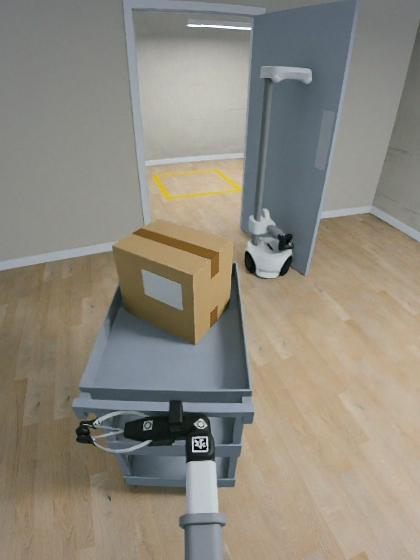

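Call:
move(
  r2={"base":{"translate_m":-0.06,"strafe_m":0.06},"pace":"slow"},
  blocking=false,
  cameras=[],
)

Call:
wait(
  seconds=3,
  cameras=[],
)

Call:
move(
  r2={"base":{"translate_m":0.5},"pace":"slow"},
  blocking=false,
  cameras=[],
)

Call:
wait(
  seconds=8,
  cameras=["r2_head_camera"],
)

Scene clock: 905.03 s.
move: r2 moving
r1: as last shown
r1.lidar_m: 5.03 0.34 0.25 - 0.25 0.27 0.54 1.19 1.19 2.77 1.36 1.31
r1.motor_effort: lift_m=+20(20) arm_m=+5(5) wheel_0=-4(5) wheel_1=+3(3) wheel_2=+0(0)
r1.servo_current: wrist_yaw_rad=46(59) wrist_pitch_rad=33(46) wrist_roll_rad=59(59) gripper_m=39(46)
r1.wrist_depth_mm: - 138 - 544 298 194 - / - 138 - 549 301 196 - / 113 138 229 559 303 196 162 / 132 148 - 559 306 197 - / - - - 574 306 197 163 / 1182 1205 193 809 191 198 163 / 842 759 750 143 285 178 -
r2.base_odometry: x=+0.119 y=-1.829 heading=-2.402
r2.turned_by_wheels: +0.001
r2.turned_by_imu: +0.001
r2.base_tilt: forward=-0.7 right=+0.1
r2.lidar_m: 0.51 0.59 1.71 1.46 1.48 1.64 2.90 2.90 3.34 3.27 3.29 0.52
r2.base_status: translate_m moving; strafe_m moving
r2.joint_positions: lift_m=+0.682 arm_m=+0.200 wrist_yaw_rad=+1.573 wrist_pitch_rad=+0.002 wrist_roll_rad=+0.002 gripper_m=-0.009
r2.joint_status: not commanded
r2.measured_speeds: translate_m=-0.035 strafe_m=+0.035 rotate_rad=-0.001 lift_m=+0.000 arm_m=+0.000 wrist_yaw_rad=+0.000 wrist_pitch_rad=+0.000 wrist_roll_rad=+0.000
r2.motor_effort: lift_m=+16(16) arm_m=+4(4) wheel_0=-8(9) wheel_1=+6(9) wheel_2=+9(9)
r2.servo_current: wrist_yaw_rad=39(52) wrist_pitch_rad=39(46) wrist_roll_rad=46(59) gripper_m=78(78)
r2.hand_pose: x=+0.4577 y=+0.2886 z=+0.8597 quat_wxyz=(+0.706, +0.000, +0.001, +0.708) (m; r2's base frame)
r2.wrist_depth_mm: - - - - - - - / - - - - - - - / - - - - - - - / - - - - - - - / - - - - 215 232 236 / - - 181 193 176 150 - / - - - - - 107 -
pictures: none
No camera images: "cameras" was empty.

Scene clock: 906.63 s.
earlier move: r2 done
r1.base_odometry: x=-1.446 y=+1.558 heading=+2.942
r1.turned_by_wheels: +0.000
r1.turned_by_imu: +0.000
r1.base_tilt: forward=-1.6 right=+1.3
r1.lidar_m: 5.03 0.31 0.25 - 0.25 0.25 0.55 1.21 1.20 2.77 1.35 1.32
r1.base_status: not commanded
r1.joint_positions: lift_m=+0.127 arm_m=+0.000 wrist_yaw_rad=+3.092 wrist_pitch_rad=+0.002 wrist_roll_rad=+0.000 gripper_m=+0.056
r1.joint_status: not commanded
r1.measured_speeds: all 0
r1.motor_effort: lift_m=+20(20) arm_m=+5(5) wheel_0=-4(5) wheel_1=+3(4) wheel_2=+0(0)
r1.servo_current: wrist_yaw_rad=52(65) wrist_pitch_rad=46(46) wrist_roll_rad=46(65) gripper_m=39(46)
r1.hand_pose: x=-0.1129 y=+0.1016 z=+0.3046 quat_wxyz=(+0.025, -0.001, +0.000, +1.000) (m; r1's base frame)
r1.wrist_depth_mm: - 138 - 549 298 193 - / - 138 - 549 301 196 - / 113 138 229 559 301 196 162 / 132 148 - 559 303 196 - / 1983 - - 569 304 196 163 / 1205 1229 194 798 191 198 163 / 842 759 759 143 285 178 -
r2.base_odometry: x=+0.191 y=-1.832 heading=-2.402
r2.turned_by_wheels: +0.000
r2.turned_by_imu: +0.000
r2.base_tilt: forward=-0.7 right=+0.1
r2.lidar_m: 0.54 0.58 1.67 1.40 1.42 1.57 2.80 2.87 3.32 3.35 3.34 0.56
r2.base_status: done
r2.joint_positions: lift_m=+0.682 arm_m=+0.200 wrist_yaw_rad=+1.573 wrist_pitch_rad=+0.002 wrist_roll_rad=+0.002 gripper_m=-0.009
r2.joint_status: not commanded
r2.measured_speeds: all 0
r2.motor_effort: lift_m=+16(17) arm_m=+4(4) wheel_0=-4(10) wheel_1=+4(9) wheel_2=+7(9)
r2.servo_current: wrist_yaw_rad=59(65) wrist_pitch_rad=39(52) wrist_roll_rad=39(59) gripper_m=78(85)
r2.hand_pose: x=+0.4577 y=+0.2886 z=+0.8597 quat_wxyz=(+0.706, +0.000, +0.001, +0.708) (m; r2's base frame)
r2.wrist_depth_mm: - - - - - - - / - - - - - - - / - - - - - - - / - - - - - - - / - - - - - - - / - - 181 192 176 - 163 / - - - - - - 173
wait: 1.60 of 3 s (r2 has come to rest)
pictures: none
No camera images: "cameras" was empty.

Scene clock: 907.13 s.
move: r2 moving
r1: as last shown
r1.lidar_m: 5.01 0.32 0.25 - 0.25 0.25 0.52 1.21 1.18 2.77 1.37 1.31
r1.motor_effort: lift_m=+20(20) arm_m=+5(5) wheel_0=-4(4) wheel_1=+3(4) wheel_2=+0(0)
r1.servo_current: wrist_yaw_rad=52(65) wrist_pitch_rad=46(46) wrist_roll_rad=39(59) gripper_m=46(46)
r1.wrist_depth_mm: - 137 - 544 298 193 - / - 138 - 559 301 195 - / 113 138 229 559 301 195 162 / 132 148 - 564 306 197 - / 1921 - - 574 306 198 163 / 1160 1205 194 798 191 197 163 / 842 750 768 143 283 178 -
r2.base_odometry: x=+0.182 y=-1.840 heading=-2.402
r2.turned_by_wheels: +0.000
r2.turned_by_imu: +0.000
r2.base_tilt: forward=-0.6 right=+0.1
r2.lidar_m: 0.53 0.57 1.65 1.42 1.41 1.57 2.78 2.89 3.32 3.33 3.34 0.54
r2.base_status: translate_m moving
r2.joint_positions: lift_m=+0.682 arm_m=+0.200 wrist_yaw_rad=+1.573 wrist_pitch_rad=+0.002 wrist_roll_rad=+0.002 gripper_m=-0.009
r2.joint_status: not commanded
r2.measured_speeds: translate_m=+0.048 strafe_m=+0.000 rotate_rad=+0.002 lift_m=+0.000 arm_m=+0.000 wrist_yaw_rad=+0.000 wrist_pitch_rad=+0.000 wrist_roll_rad=+0.000
r2.motor_effort: lift_m=+16(16) arm_m=+4(4) wheel_0=+6(8) wheel_1=+6(8) wheel_2=-9(10)
r2.servo_current: wrist_yaw_rad=52(52) wrist_pitch_rad=46(46) wrist_roll_rad=39(52) gripper_m=78(85)
r2.hand_pose: x=+0.4577 y=+0.2886 z=+0.8597 quat_wxyz=(+0.706, +0.000, +0.001, +0.708) (m; r2's base frame)
r2.wrist_depth_mm: - - - - - - - / - - - - - - - / - - - - - - - / - - - - - - - / - - - - - - - / - - 181 193 176 180 155 / - - - - - 180 -
pictures: none
No camera images: "cameras" was empty.

Scene clock: 912.93 s.
earlier move: r2 done
r1.base_odometry: x=-1.446 y=+1.558 heading=+2.942
r1.turned_by_wheels: +0.000
r1.turned_by_imu: +0.000
r1.base_tilt: forward=-1.6 right=+1.3
r1.lidar_m: 5.02 0.31 0.25 - 0.25 0.26 0.52 1.20 1.18 2.76 0.92 0.90
r1.base_status: not commanded
r1.joint_positions: lift_m=+0.127 arm_m=+0.000 wrist_yaw_rad=+3.092 wrist_pitch_rad=+0.002 wrist_roll_rad=+0.000 gripper_m=+0.056
r1.joint_status: not commanded
r1.measured_speeds: all 0
r1.motor_effort: lift_m=+20(20) arm_m=+5(5) wheel_0=-4(5) wheel_1=+3(4) wheel_2=+0(0)
r1.servo_current: wrist_yaw_rad=52(72) wrist_pitch_rad=39(52) wrist_roll_rad=46(72) gripper_m=39(52)
r1.hand_pose: x=-0.1129 y=+0.1016 z=+0.3046 quat_wxyz=(+0.025, -0.001, +0.000, +1.000) (m; r1's base frame)
r1.wrist_depth_mm: - 137 - 549 297 194 - / - 138 - 554 301 196 - / 113 138 229 554 304 196 162 / 132 148 - 559 303 196 - / 1983 - - 569 304 197 163 / 1182 1205 194 798 191 198 163 / 854 759 750 143 283 178 -
r2.base_odometry: x=-0.178 y=-2.169 heading=-2.402
r2.turned_by_wheels: +0.000
r2.turned_by_imu: +0.001
r2.base_tilt: forward=-0.7 right=+0.1
r2.lidar_m: 0.47 0.58 1.81 1.54 1.54 1.79 3.11 3.35 3.76 3.21 3.18 0.44
r2.base_status: done
r2.joint_positions: lift_m=+0.682 arm_m=+0.200 wrist_yaw_rad=+1.572 wrist_pitch_rad=+0.002 wrist_roll_rad=+0.002 gripper_m=-0.009
r2.joint_status: not commanded
r2.measured_speeds: all 0
r2.motor_effort: lift_m=+16(16) arm_m=+4(4) wheel_0=+5(16) wheel_1=+4(12) wheel_2=-6(12)
r2.servo_current: wrist_yaw_rad=46(72) wrist_pitch_rad=46(46) wrist_roll_rad=52(65) gripper_m=78(85)
r2.hand_pose: x=+0.4580 y=+0.2885 z=+0.8597 quat_wxyz=(+0.707, +0.000, +0.001, +0.707) (m; r2's base frame)
r2.wrist_depth_mm: - - - - - - - / - - - - - - - / - - - - - - - / - - - - - - - / - - - - - - - / - - 181 192 176 - - / - - - - - - -
wait: 5.80 of 8 s (r2 has come to rest)
pictures: r2_head_camera
Images, in order (width x height): r2_head_camera 420x560.

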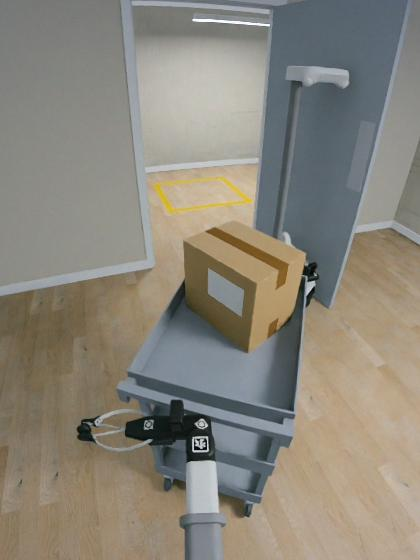

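Call:
move(
  r2={"base":{"translate_m":-0.1,"strafe_m":-0.22}},
  blocking=false,
  cameras=[],
)

Call:
wait(
  seconds=4,
  cameras=[],
)

Call:
move(
  r2={"base":{"translate_m":0.33},"pace":"slow"},
  blocking=false,
  cameras=[],
)

Call:
wait(
  seconds=6,
  cameras=["r2_head_camera"],
)

Scene clock: 926.60 s.
move: r2 moving
r1: as last shown
r1.base_tilt: forward=-1.6 right=+1.2
r1.lidar_m: 5.02 0.35 0.25 - 0.25 0.25 0.55 1.23 1.17 2.77 0.93 0.91
r1.motor_effort: lift_m=+20(20) arm_m=+5(5) wheel_0=-4(4) wheel_1=+3(4) wheel_2=+0(0)
r1.servo_current: wrist_yaw_rad=46(65) wrist_pitch_rad=33(52) wrist_roll_rad=52(59) gripper_m=46(46)
r1.wrist_depth_mm: - 137 - 539 297 193 - / - 138 - 549 300 195 - / 113 138 230 559 304 196 162 / 132 148 - 569 304 198 - / 1983 - - 564 306 198 163 / 1205 1182 195 798 191 196 163 / 842 750 759 143 285 179 -
r2.base_odometry: x=-0.188 y=-2.140 heading=-2.401
r2.turned_by_wheels: +0.000
r2.turned_by_imu: +0.001
r2.base_tilt: forward=-0.6 right=+0.1
r2.lidar_m: 0.45 0.58 1.83 1.55 1.54 1.84 3.15 3.34 3.74 3.20 3.17 0.44
r2.base_status: translate_m moving; strafe_m moving
r2.joint_positions: lift_m=+0.682 arm_m=+0.200 wrist_yaw_rad=+1.572 wrist_pitch_rad=+0.002 wrist_roll_rad=+0.002 gripper_m=-0.009
r2.joint_status: not commanded
r2.measured_speeds: translate_m=-0.049 strafe_m=-0.112 rotate_rad=-0.002 lift_m=+0.000 arm_m=+0.000 wrist_yaw_rad=+0.000 wrist_pitch_rad=+0.000 wrist_roll_rad=+0.000
r2.motor_effort: lift_m=+16(16) arm_m=+4(4) wheel_0=+6(13) wheel_1=-10(12) wheel_2=+8(9)
r2.servo_current: wrist_yaw_rad=39(59) wrist_pitch_rad=39(46) wrist_roll_rad=52(59) gripper_m=85(85)
r2.hand_pose: x=+0.4580 y=+0.2885 z=+0.8597 quat_wxyz=(+0.707, +0.000, +0.001, +0.707) (m; r2's base frame)
r2.wrist_depth_mm: - - - - - - - / - - - - - - - / - - - - - - - / - - - - - - - / - - - - - - - / - - 181 192 177 - - / - - - - - 1756 -
pictures: none
No camera images: "cameras" was empty.

Scene clock: 928.33 s.
earlier move: r2 done
r1.base_odometry: x=-1.446 y=+1.558 heading=+2.942
r1.turned_by_wheels: +0.000
r1.turned_by_imu: +0.000
r1.base_tilt: forward=-1.6 right=+1.3
r1.lidar_m: 5.02 0.33 0.25 - 0.25 0.26 0.54 1.22 1.18 2.78 0.93 0.90
r1.base_status: not commanded
r1.joint_positions: lift_m=+0.127 arm_m=+0.000 wrist_yaw_rad=+3.092 wrist_pitch_rad=+0.002 wrist_roll_rad=+0.000 gripper_m=+0.056
r1.joint_status: not commanded
r1.measured_speeds: all 0
r1.motor_effort: lift_m=+20(20) arm_m=+5(5) wheel_0=-4(5) wheel_1=+3(4) wheel_2=+0(0)
r1.servo_current: wrist_yaw_rad=52(72) wrist_pitch_rad=33(52) wrist_roll_rad=39(65) gripper_m=39(52)
r1.hand_pose: x=-0.1129 y=+0.1016 z=+0.3046 quat_wxyz=(+0.025, -0.001, +0.000, +1.000) (m; r1's base frame)
r1.wrist_depth_mm: - 138 - 549 297 193 - / - 138 - 549 301 195 - / 113 138 230 554 303 196 162 / 132 148 - 564 306 196 - / 1921 - - 569 306 197 163 / 1205 1229 194 798 191 198 162 / 866 759 759 143 283 178 -
r2.base_odometry: x=-0.252 y=-1.939 heading=-2.401
r2.turned_by_wheels: +0.000
r2.turned_by_imu: +0.000
r2.base_tilt: forward=-0.7 right=+0.1
r2.lidar_m: 0.52 0.61 2.03 1.73 1.74 1.96 3.22 3.21 3.54 3.04 3.01 1.91
r2.base_status: done
r2.joint_positions: lift_m=+0.682 arm_m=+0.200 wrist_yaw_rad=+1.572 wrist_pitch_rad=+0.002 wrist_roll_rad=+0.002 gripper_m=-0.009
r2.joint_status: not commanded
r2.measured_speeds: all 0
r2.motor_effort: lift_m=+16(16) arm_m=+4(4) wheel_0=+4(13) wheel_1=-2(12) wheel_2=+3(10)
r2.servo_current: wrist_yaw_rad=39(65) wrist_pitch_rad=46(46) wrist_roll_rad=52(59) gripper_m=78(85)
r2.hand_pose: x=+0.4580 y=+0.2885 z=+0.8597 quat_wxyz=(+0.707, +0.000, +0.001, +0.707) (m; r2's base frame)
r2.wrist_depth_mm: - - - - - - - / - - - - - - - / - - - - - - - / - - - - - - - / - - - - - - 270 / - - 181 193 179 - - / - - - - - 1863 1863
wait: 1.73 of 4 s (r2 has come to rest)
pictures: none
No camera images: "cameras" was empty.

Scene clock: 928.83 s.
move: r2 moving
r1: as last shown
r1.base_tilt: forward=-1.6 right=+1.2
r1.lidar_m: 5.04 0.33 0.25 - 0.25 0.25 0.52 1.22 1.18 2.77 0.92 0.92
r1.motor_effort: lift_m=+20(20) arm_m=+5(5) wheel_0=-4(5) wheel_1=+3(3) wheel_2=+0(0)
r1.servo_current: wrist_yaw_rad=52(52) wrist_pitch_rad=46(46) wrist_roll_rad=52(72) gripper_m=46(46)
r1.wrist_depth_mm: - 137 - 549 298 195 - / - 138 - 549 301 195 - / 114 138 229 559 301 196 162 / 132 148 - 564 304 197 - / 1983 - - 564 306 197 163 / 1182 1205 194 788 191 198 163 / 842 759 759 143 285 179 -
r2.base_odometry: x=-0.261 y=-1.948 heading=-2.401
r2.turned_by_wheels: +0.000
r2.turned_by_imu: +0.000
r2.base_tilt: forward=-0.7 right=+0.1
r2.lidar_m: 0.55 0.60 2.05 1.74 1.73 1.96 3.21 3.23 3.53 3.02 3.04 1.91
r2.base_status: translate_m moving
r2.joint_positions: lift_m=+0.682 arm_m=+0.200 wrist_yaw_rad=+1.572 wrist_pitch_rad=+0.002 wrist_roll_rad=+0.002 gripper_m=-0.009
r2.joint_status: not commanded
r2.measured_speeds: translate_m=+0.048 strafe_m=+0.000 rotate_rad=-0.002 lift_m=+0.000 arm_m=+0.000 wrist_yaw_rad=+0.000 wrist_pitch_rad=+0.000 wrist_roll_rad=+0.000
r2.motor_effort: lift_m=+16(17) arm_m=+4(4) wheel_0=+6(11) wheel_1=+5(6) wheel_2=-8(10)
r2.servo_current: wrist_yaw_rad=59(59) wrist_pitch_rad=52(52) wrist_roll_rad=39(59) gripper_m=78(91)
r2.hand_pose: x=+0.4580 y=+0.2885 z=+0.8597 quat_wxyz=(+0.707, +0.000, +0.001, +0.707) (m; r2's base frame)
r2.wrist_depth_mm: - - - - - - - / - - - - - - - / - - - - - - - / - - - - - - - / - - - - - - 231 / - - 181 192 180 - - / - - - - - 1808 1756
pictures: none
No camera images: "cameras" was empty.

Scene clock: 932.93 s.
earlier move: r2 done
r1.base_odometry: x=-1.446 y=+1.558 heading=+2.942
r1.turned_by_wheels: +0.000
r1.turned_by_imu: +0.000
r1.base_tilt: forward=-1.6 right=+1.3
r1.lidar_m: 5.03 0.33 0.25 - 0.25 0.26 0.51 1.22 1.15 2.77 0.60 0.62
r1.base_status: not commanded
r1.joint_positions: lift_m=+0.127 arm_m=+0.000 wrist_yaw_rad=+3.092 wrist_pitch_rad=+0.002 wrist_roll_rad=+0.000 gripper_m=+0.056
r1.joint_status: not commanded
r1.measured_speeds: all 0
r1.motor_effort: lift_m=+20(20) arm_m=+5(5) wheel_0=-4(5) wheel_1=+3(4) wheel_2=+0(0)
r1.servo_current: wrist_yaw_rad=46(59) wrist_pitch_rad=46(52) wrist_roll_rad=39(72) gripper_m=33(46)
r1.hand_pose: x=-0.1129 y=+0.1016 z=+0.3046 quat_wxyz=(+0.025, -0.001, +0.000, +1.000) (m; r1's base frame)
r1.wrist_depth_mm: - 138 - 544 296 194 - / - 138 - 554 303 196 - / 113 138 229 554 301 196 162 / 132 148 - 559 301 197 - / 1983 - - 569 304 198 163 / 1160 1160 193 788 191 198 162 / 842 759 759 143 283 178 -
r2.base_odometry: x=-0.496 y=-2.162 heading=-2.401
r2.turned_by_wheels: +0.000
r2.turned_by_imu: +0.001
r2.base_tilt: forward=-0.7 right=+0.1
r2.lidar_m: 0.52 0.60 2.14 1.83 1.82 2.11 3.54 3.51 3.45 2.93 2.93 0.90
r2.base_status: done
r2.joint_positions: lift_m=+0.682 arm_m=+0.200 wrist_yaw_rad=+1.572 wrist_pitch_rad=+0.002 wrist_roll_rad=+0.002 gripper_m=-0.009
r2.joint_status: not commanded
r2.measured_speeds: all 0
r2.motor_effort: lift_m=+16(17) arm_m=+6(7) wheel_0=+4(11) wheel_1=+5(9) wheel_2=-7(16)
r2.servo_current: wrist_yaw_rad=20(59) wrist_pitch_rad=39(52) wrist_roll_rad=59(65) gripper_m=78(91)
r2.hand_pose: x=+0.4579 y=+0.2885 z=+0.8597 quat_wxyz=(+0.707, +0.000, +0.001, +0.707) (m; r2's base frame)
r2.wrist_depth_mm: - - - - - - - / - - - - - - - / - - - - - - - / - - - - - - - / - - - - - - - / - - 181 194 181 - - / - 121 - - - 1863 1756
wait: 4.10 of 6 s (r2 has come to rest)
pictures: r2_head_camera
Images, in order (width x height): r2_head_camera 420x560.

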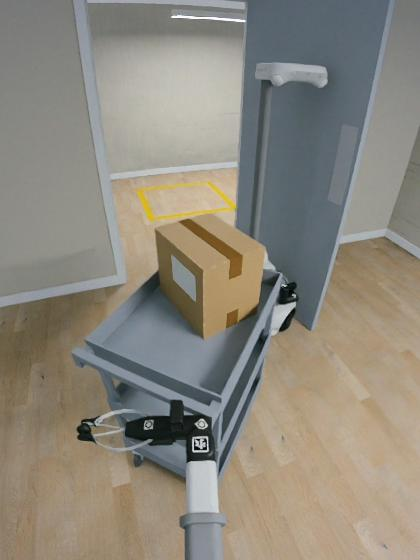

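Call:
move(
  r2={"base":{"translate_m":-0.33,"strafe_m":0.22}},
  blocking=false,
  cameras=[],
)

Call:
wait(
  seconds=5,
  cameras=[],
)

Call:
move(
  r2={"joints":{"wrist_yaw_rad":0,"wrist_roll_rad":1.57,"gripper_m":0.1}},
  blocking=false,
  cameras=[],
)

Call:
wait(
  seconds=3,
  cameras=["r2_head_camera"],
)

Scene clock: 943.23 s.
move: r2 moving
r1: as last shown
r1.lidar_m: 5.02 0.35 0.25 - 0.25 0.25 0.54 1.22 1.19 2.77 0.63 0.62
r1.servo_current: wrist_yaw_rad=46(65) wrist_pitch_rad=33(46) wrist_roll_rad=33(65) gripper_m=46(46)
r1.wrist_depth_mm: - 137 - 544 297 194 - / - 138 - 544 301 195 - / 113 138 230 554 301 196 162 / 132 148 - 554 304 198 - / 1983 - - 564 304 198 163 / 1182 1205 193 798 191 198 163 / 854 750 750 143 285 178 -
r2.base_odometry: x=-0.461 y=-2.157 heading=-2.401
r2.turned_by_wheels: +0.001
r2.turned_by_imu: +0.001
r2.base_tilt: forward=-0.7 right=+0.1
r2.lidar_m: 0.53 0.63 2.09 1.80 1.78 2.09 3.51 3.51 3.51 2.97 2.96 0.91
r2.base_status: translate_m moving; strafe_m moving
r2.joint_positions: lift_m=+0.682 arm_m=+0.200 wrist_yaw_rad=+1.572 wrist_pitch_rad=+0.002 wrist_roll_rad=+0.002 gripper_m=-0.009
r2.joint_status: not commanded
r2.measured_speeds: translate_m=-0.112 strafe_m=+0.075 rotate_rad=-0.003 lift_m=+0.000 arm_m=+0.000 wrist_yaw_rad=+0.000 wrist_pitch_rad=+0.000 wrist_roll_rad=+0.000
r2.motor_effort: lift_m=+16(16) arm_m=+6(7) wheel_0=-11(11) wheel_1=+5(8) wheel_2=+11(13)
r2.servo_current: wrist_yaw_rad=46(59) wrist_pitch_rad=46(46) wrist_roll_rad=39(52) gripper_m=78(85)
r2.hand_pose: x=+0.4579 y=+0.2885 z=+0.8597 quat_wxyz=(+0.707, +0.000, +0.001, +0.707) (m; r2's base frame)
r2.wrist_depth_mm: - - - - - - - / - - - - - - - / - - - - - - - / - - - - - - - / - - - - - - - / - - 181 192 181 - - / - 121 - - - 1808 1708
pictures: none
No camera images: "cameras" was empty.

Scene clock: 945.63 s.
earlier move: r2 done
r1.base_odometry: x=-1.446 y=+1.558 heading=+2.942
r1.turned_by_wheels: +0.000
r1.turned_by_imu: +0.000
r1.base_tilt: forward=-1.6 right=+1.3
r1.lidar_m: 5.02 0.30 0.25 - 0.25 0.25 0.55 1.20 1.17 2.76 0.60 0.63
r1.base_status: not commanded
r1.joint_positions: lift_m=+0.127 arm_m=+0.000 wrist_yaw_rad=+3.092 wrist_pitch_rad=+0.002 wrist_roll_rad=+0.000 gripper_m=+0.056
r1.joint_status: not commanded
r1.measured_speeds: all 0
r1.motor_effort: lift_m=+20(20) arm_m=+5(5) wheel_0=-4(5) wheel_1=+3(4) wheel_2=+0(0)
r1.servo_current: wrist_yaw_rad=20(78) wrist_pitch_rad=46(52) wrist_roll_rad=39(78) gripper_m=39(52)
r1.hand_pose: x=-0.1129 y=+0.1016 z=+0.3046 quat_wxyz=(+0.025, -0.001, +0.000, +1.000) (m; r1's base frame)
r1.wrist_depth_mm: - 137 - 544 298 193 - / - 138 - 554 300 196 - / 113 138 229 559 301 197 162 / 132 148 - 559 306 198 - / 1921 - - 569 304 198 163 / 1160 1182 194 798 191 198 163 / 854 759 741 143 283 179 -
r2.base_odometry: x=-0.104 y=-2.101 heading=-2.401
r2.turned_by_wheels: +0.000
r2.turned_by_imu: +0.000
r2.base_tilt: forward=-0.7 right=+0.1
r2.lidar_m: 0.85 2.54 1.78 1.51 1.51 1.76 3.04 3.25 3.74 3.24 3.24 0.83
r2.base_status: done
r2.joint_positions: lift_m=+0.682 arm_m=+0.200 wrist_yaw_rad=+1.572 wrist_pitch_rad=+0.002 wrist_roll_rad=+0.002 gripper_m=-0.009
r2.joint_status: not commanded
r2.measured_speeds: all 0
r2.motor_effort: lift_m=+16(17) arm_m=+6(7) wheel_0=-2(11) wheel_1=+4(8) wheel_2=+2(13)
r2.servo_current: wrist_yaw_rad=59(59) wrist_pitch_rad=39(46) wrist_roll_rad=52(59) gripper_m=85(85)
r2.hand_pose: x=+0.4579 y=+0.2885 z=+0.8597 quat_wxyz=(+0.707, +0.000, +0.001, +0.707) (m; r2's base frame)
r2.wrist_depth_mm: - - - - - - - / - - - - - - - / - - - - - - - / - - - - - - - / - - - - - - - / - - 181 193 176 - - / - - - - - - 1756
wait: 2.40 of 5 s (r2 has come to rest)
pictures: none
No camera images: "cameras" was empty.

Scene clock: 946.13 s.
move: r2 moving
r1: as last shown
r1.lidar_m: 5.01 0.32 0.25 - 0.25 0.25 0.54 1.21 1.17 2.77 0.59 0.62
r1.motor_effort: lift_m=+20(20) arm_m=+5(5) wheel_0=-4(4) wheel_1=+3(4) wheel_2=+0(0)
r1.servo_current: wrist_yaw_rad=39(65) wrist_pitch_rad=46(46) wrist_roll_rad=52(59) gripper_m=39(46)
r1.wrist_depth_mm: - 137 - 544 297 193 - / - 138 - 549 300 195 - / 114 138 229 554 301 196 162 / 132 148 - 559 304 197 - / 1983 - - 564 304 198 164 / 1182 1182 194 798 191 198 163 / 854 741 759 143 285 178 -
r2.base_odometry: x=-0.104 y=-2.101 heading=-2.401
r2.turned_by_wheels: +0.000
r2.turned_by_imu: +0.000
r2.base_tilt: forward=-0.7 right=+0.0
r2.lidar_m: 0.84 2.53 1.81 1.52 1.51 1.75 3.01 3.26 3.73 3.25 3.25 0.81
r2.base_status: not commanded
r2.joint_positions: lift_m=+0.682 arm_m=+0.200 wrist_yaw_rad=+1.007 wrist_pitch_rad=+0.002 wrist_roll_rad=+0.589 gripper_m=+0.013
r2.joint_status: wrist_yaw_rad moving; wrist_roll_rad moving; gripper_m moving
r2.measured_speeds: translate_m=+0.000 strafe_m=+0.000 rotate_rad=+0.000 lift_m=+0.000 arm_m=+0.000 wrist_yaw_rad=-1.739 wrist_pitch_rad=+0.000 wrist_roll_rad=+1.820
r2.motor_effort: lift_m=+16(16) arm_m=+6(7) wheel_0=-2(3) wheel_1=+5(5) wheel_2=+2(2)
r2.servo_current: wrist_yaw_rad=85(156) wrist_pitch_rad=39(46) wrist_roll_rad=78(111) gripper_m=104(104)
r2.hand_pose: x=+0.5988 y=+0.1969 z=+0.8597 quat_wxyz=(+0.838, +0.254, +0.141, +0.461) (m; r2's base frame)
r2.wrist_depth_mm: - - - - - - - / - - - - - - - / - - - - - - - / - - - - - - - / - - - - - - 1661 / - - 185 195 184 1618 1336 / - 116 - - - 1336 1118
pictures: none
No camera images: "cameras" was empty.

Scene clock: 947.47 s.
earlier move: r2 done
r1.base_odometry: x=-1.446 y=+1.558 heading=+2.942
r1.turned_by_wheels: +0.000
r1.turned_by_imu: +0.000
r1.base_tilt: forward=-1.6 right=+1.3
r1.lidar_m: 5.02 0.33 0.25 - 0.25 0.25 0.56 1.22 1.18 2.77 0.61 0.62
r1.base_status: not commanded
r1.joint_positions: lift_m=+0.127 arm_m=+0.000 wrist_yaw_rad=+3.092 wrist_pitch_rad=+0.002 wrist_roll_rad=+0.000 gripper_m=+0.056
r1.joint_status: not commanded
r1.measured_speeds: all 0
r1.motor_effort: lift_m=+20(20) arm_m=+5(5) wheel_0=-4(4) wheel_1=+3(4) wheel_2=+0(0)
r1.servo_current: wrist_yaw_rad=46(65) wrist_pitch_rad=46(52) wrist_roll_rad=46(65) gripper_m=39(46)
r1.hand_pose: x=-0.1129 y=+0.1016 z=+0.3046 quat_wxyz=(+0.025, -0.001, +0.000, +1.000) (m; r1's base frame)
r1.wrist_depth_mm: - 137 - 544 298 193 - / - 138 - 554 301 195 - / 113 138 229 559 303 196 162 / 132 148 - 564 306 197 - / 1921 - - 569 304 197 163 / 1205 1205 193 798 190 197 163 / 854 759 750 143 282 178 -
r2.base_odometry: x=-0.104 y=-2.101 heading=-2.401
r2.turned_by_wheels: +0.000
r2.turned_by_imu: +0.000
r2.base_tilt: forward=-0.7 right=+0.1
r2.lidar_m: 0.79 2.52 1.78 1.52 1.52 1.76 3.04 3.28 3.76 3.22 3.24 0.87
r2.base_status: not commanded
r2.joint_positions: lift_m=+0.682 arm_m=+0.200 wrist_yaw_rad=+0.003 wrist_pitch_rad=+0.002 wrist_roll_rad=+1.568 gripper_m=+0.100
r2.joint_status: all done
r2.measured_speeds: all 0
r2.motor_effort: lift_m=+16(16) arm_m=+7(7) wheel_0=-2(3) wheel_1=+4(5) wheel_2=+2(2)
r2.servo_current: wrist_yaw_rad=46(156) wrist_pitch_rad=46(52) wrist_roll_rad=52(111) gripper_m=59(111)
r2.hand_pose: x=+0.6594 y=-0.0866 z=+0.8597 quat_wxyz=(+0.708, +0.706, +0.002, +0.000) (m; r2's base frame)
r2.wrist_depth_mm: - - - - - 1430 1098 / - - 759 421 442 439 439 / - - 715 462 1138 - 462 / - - - 500 - - 504 / - - - 544 - - 549 / - - 193 597 185 603 1078 / - - - - - 1708 1205
wait: 1.33 of 3 s (r2 has come to rest)
pictures: r2_head_camera
Images, in order (width x height): r2_head_camera 420x560.

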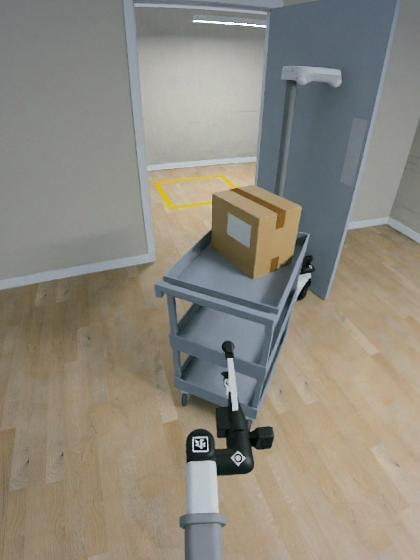

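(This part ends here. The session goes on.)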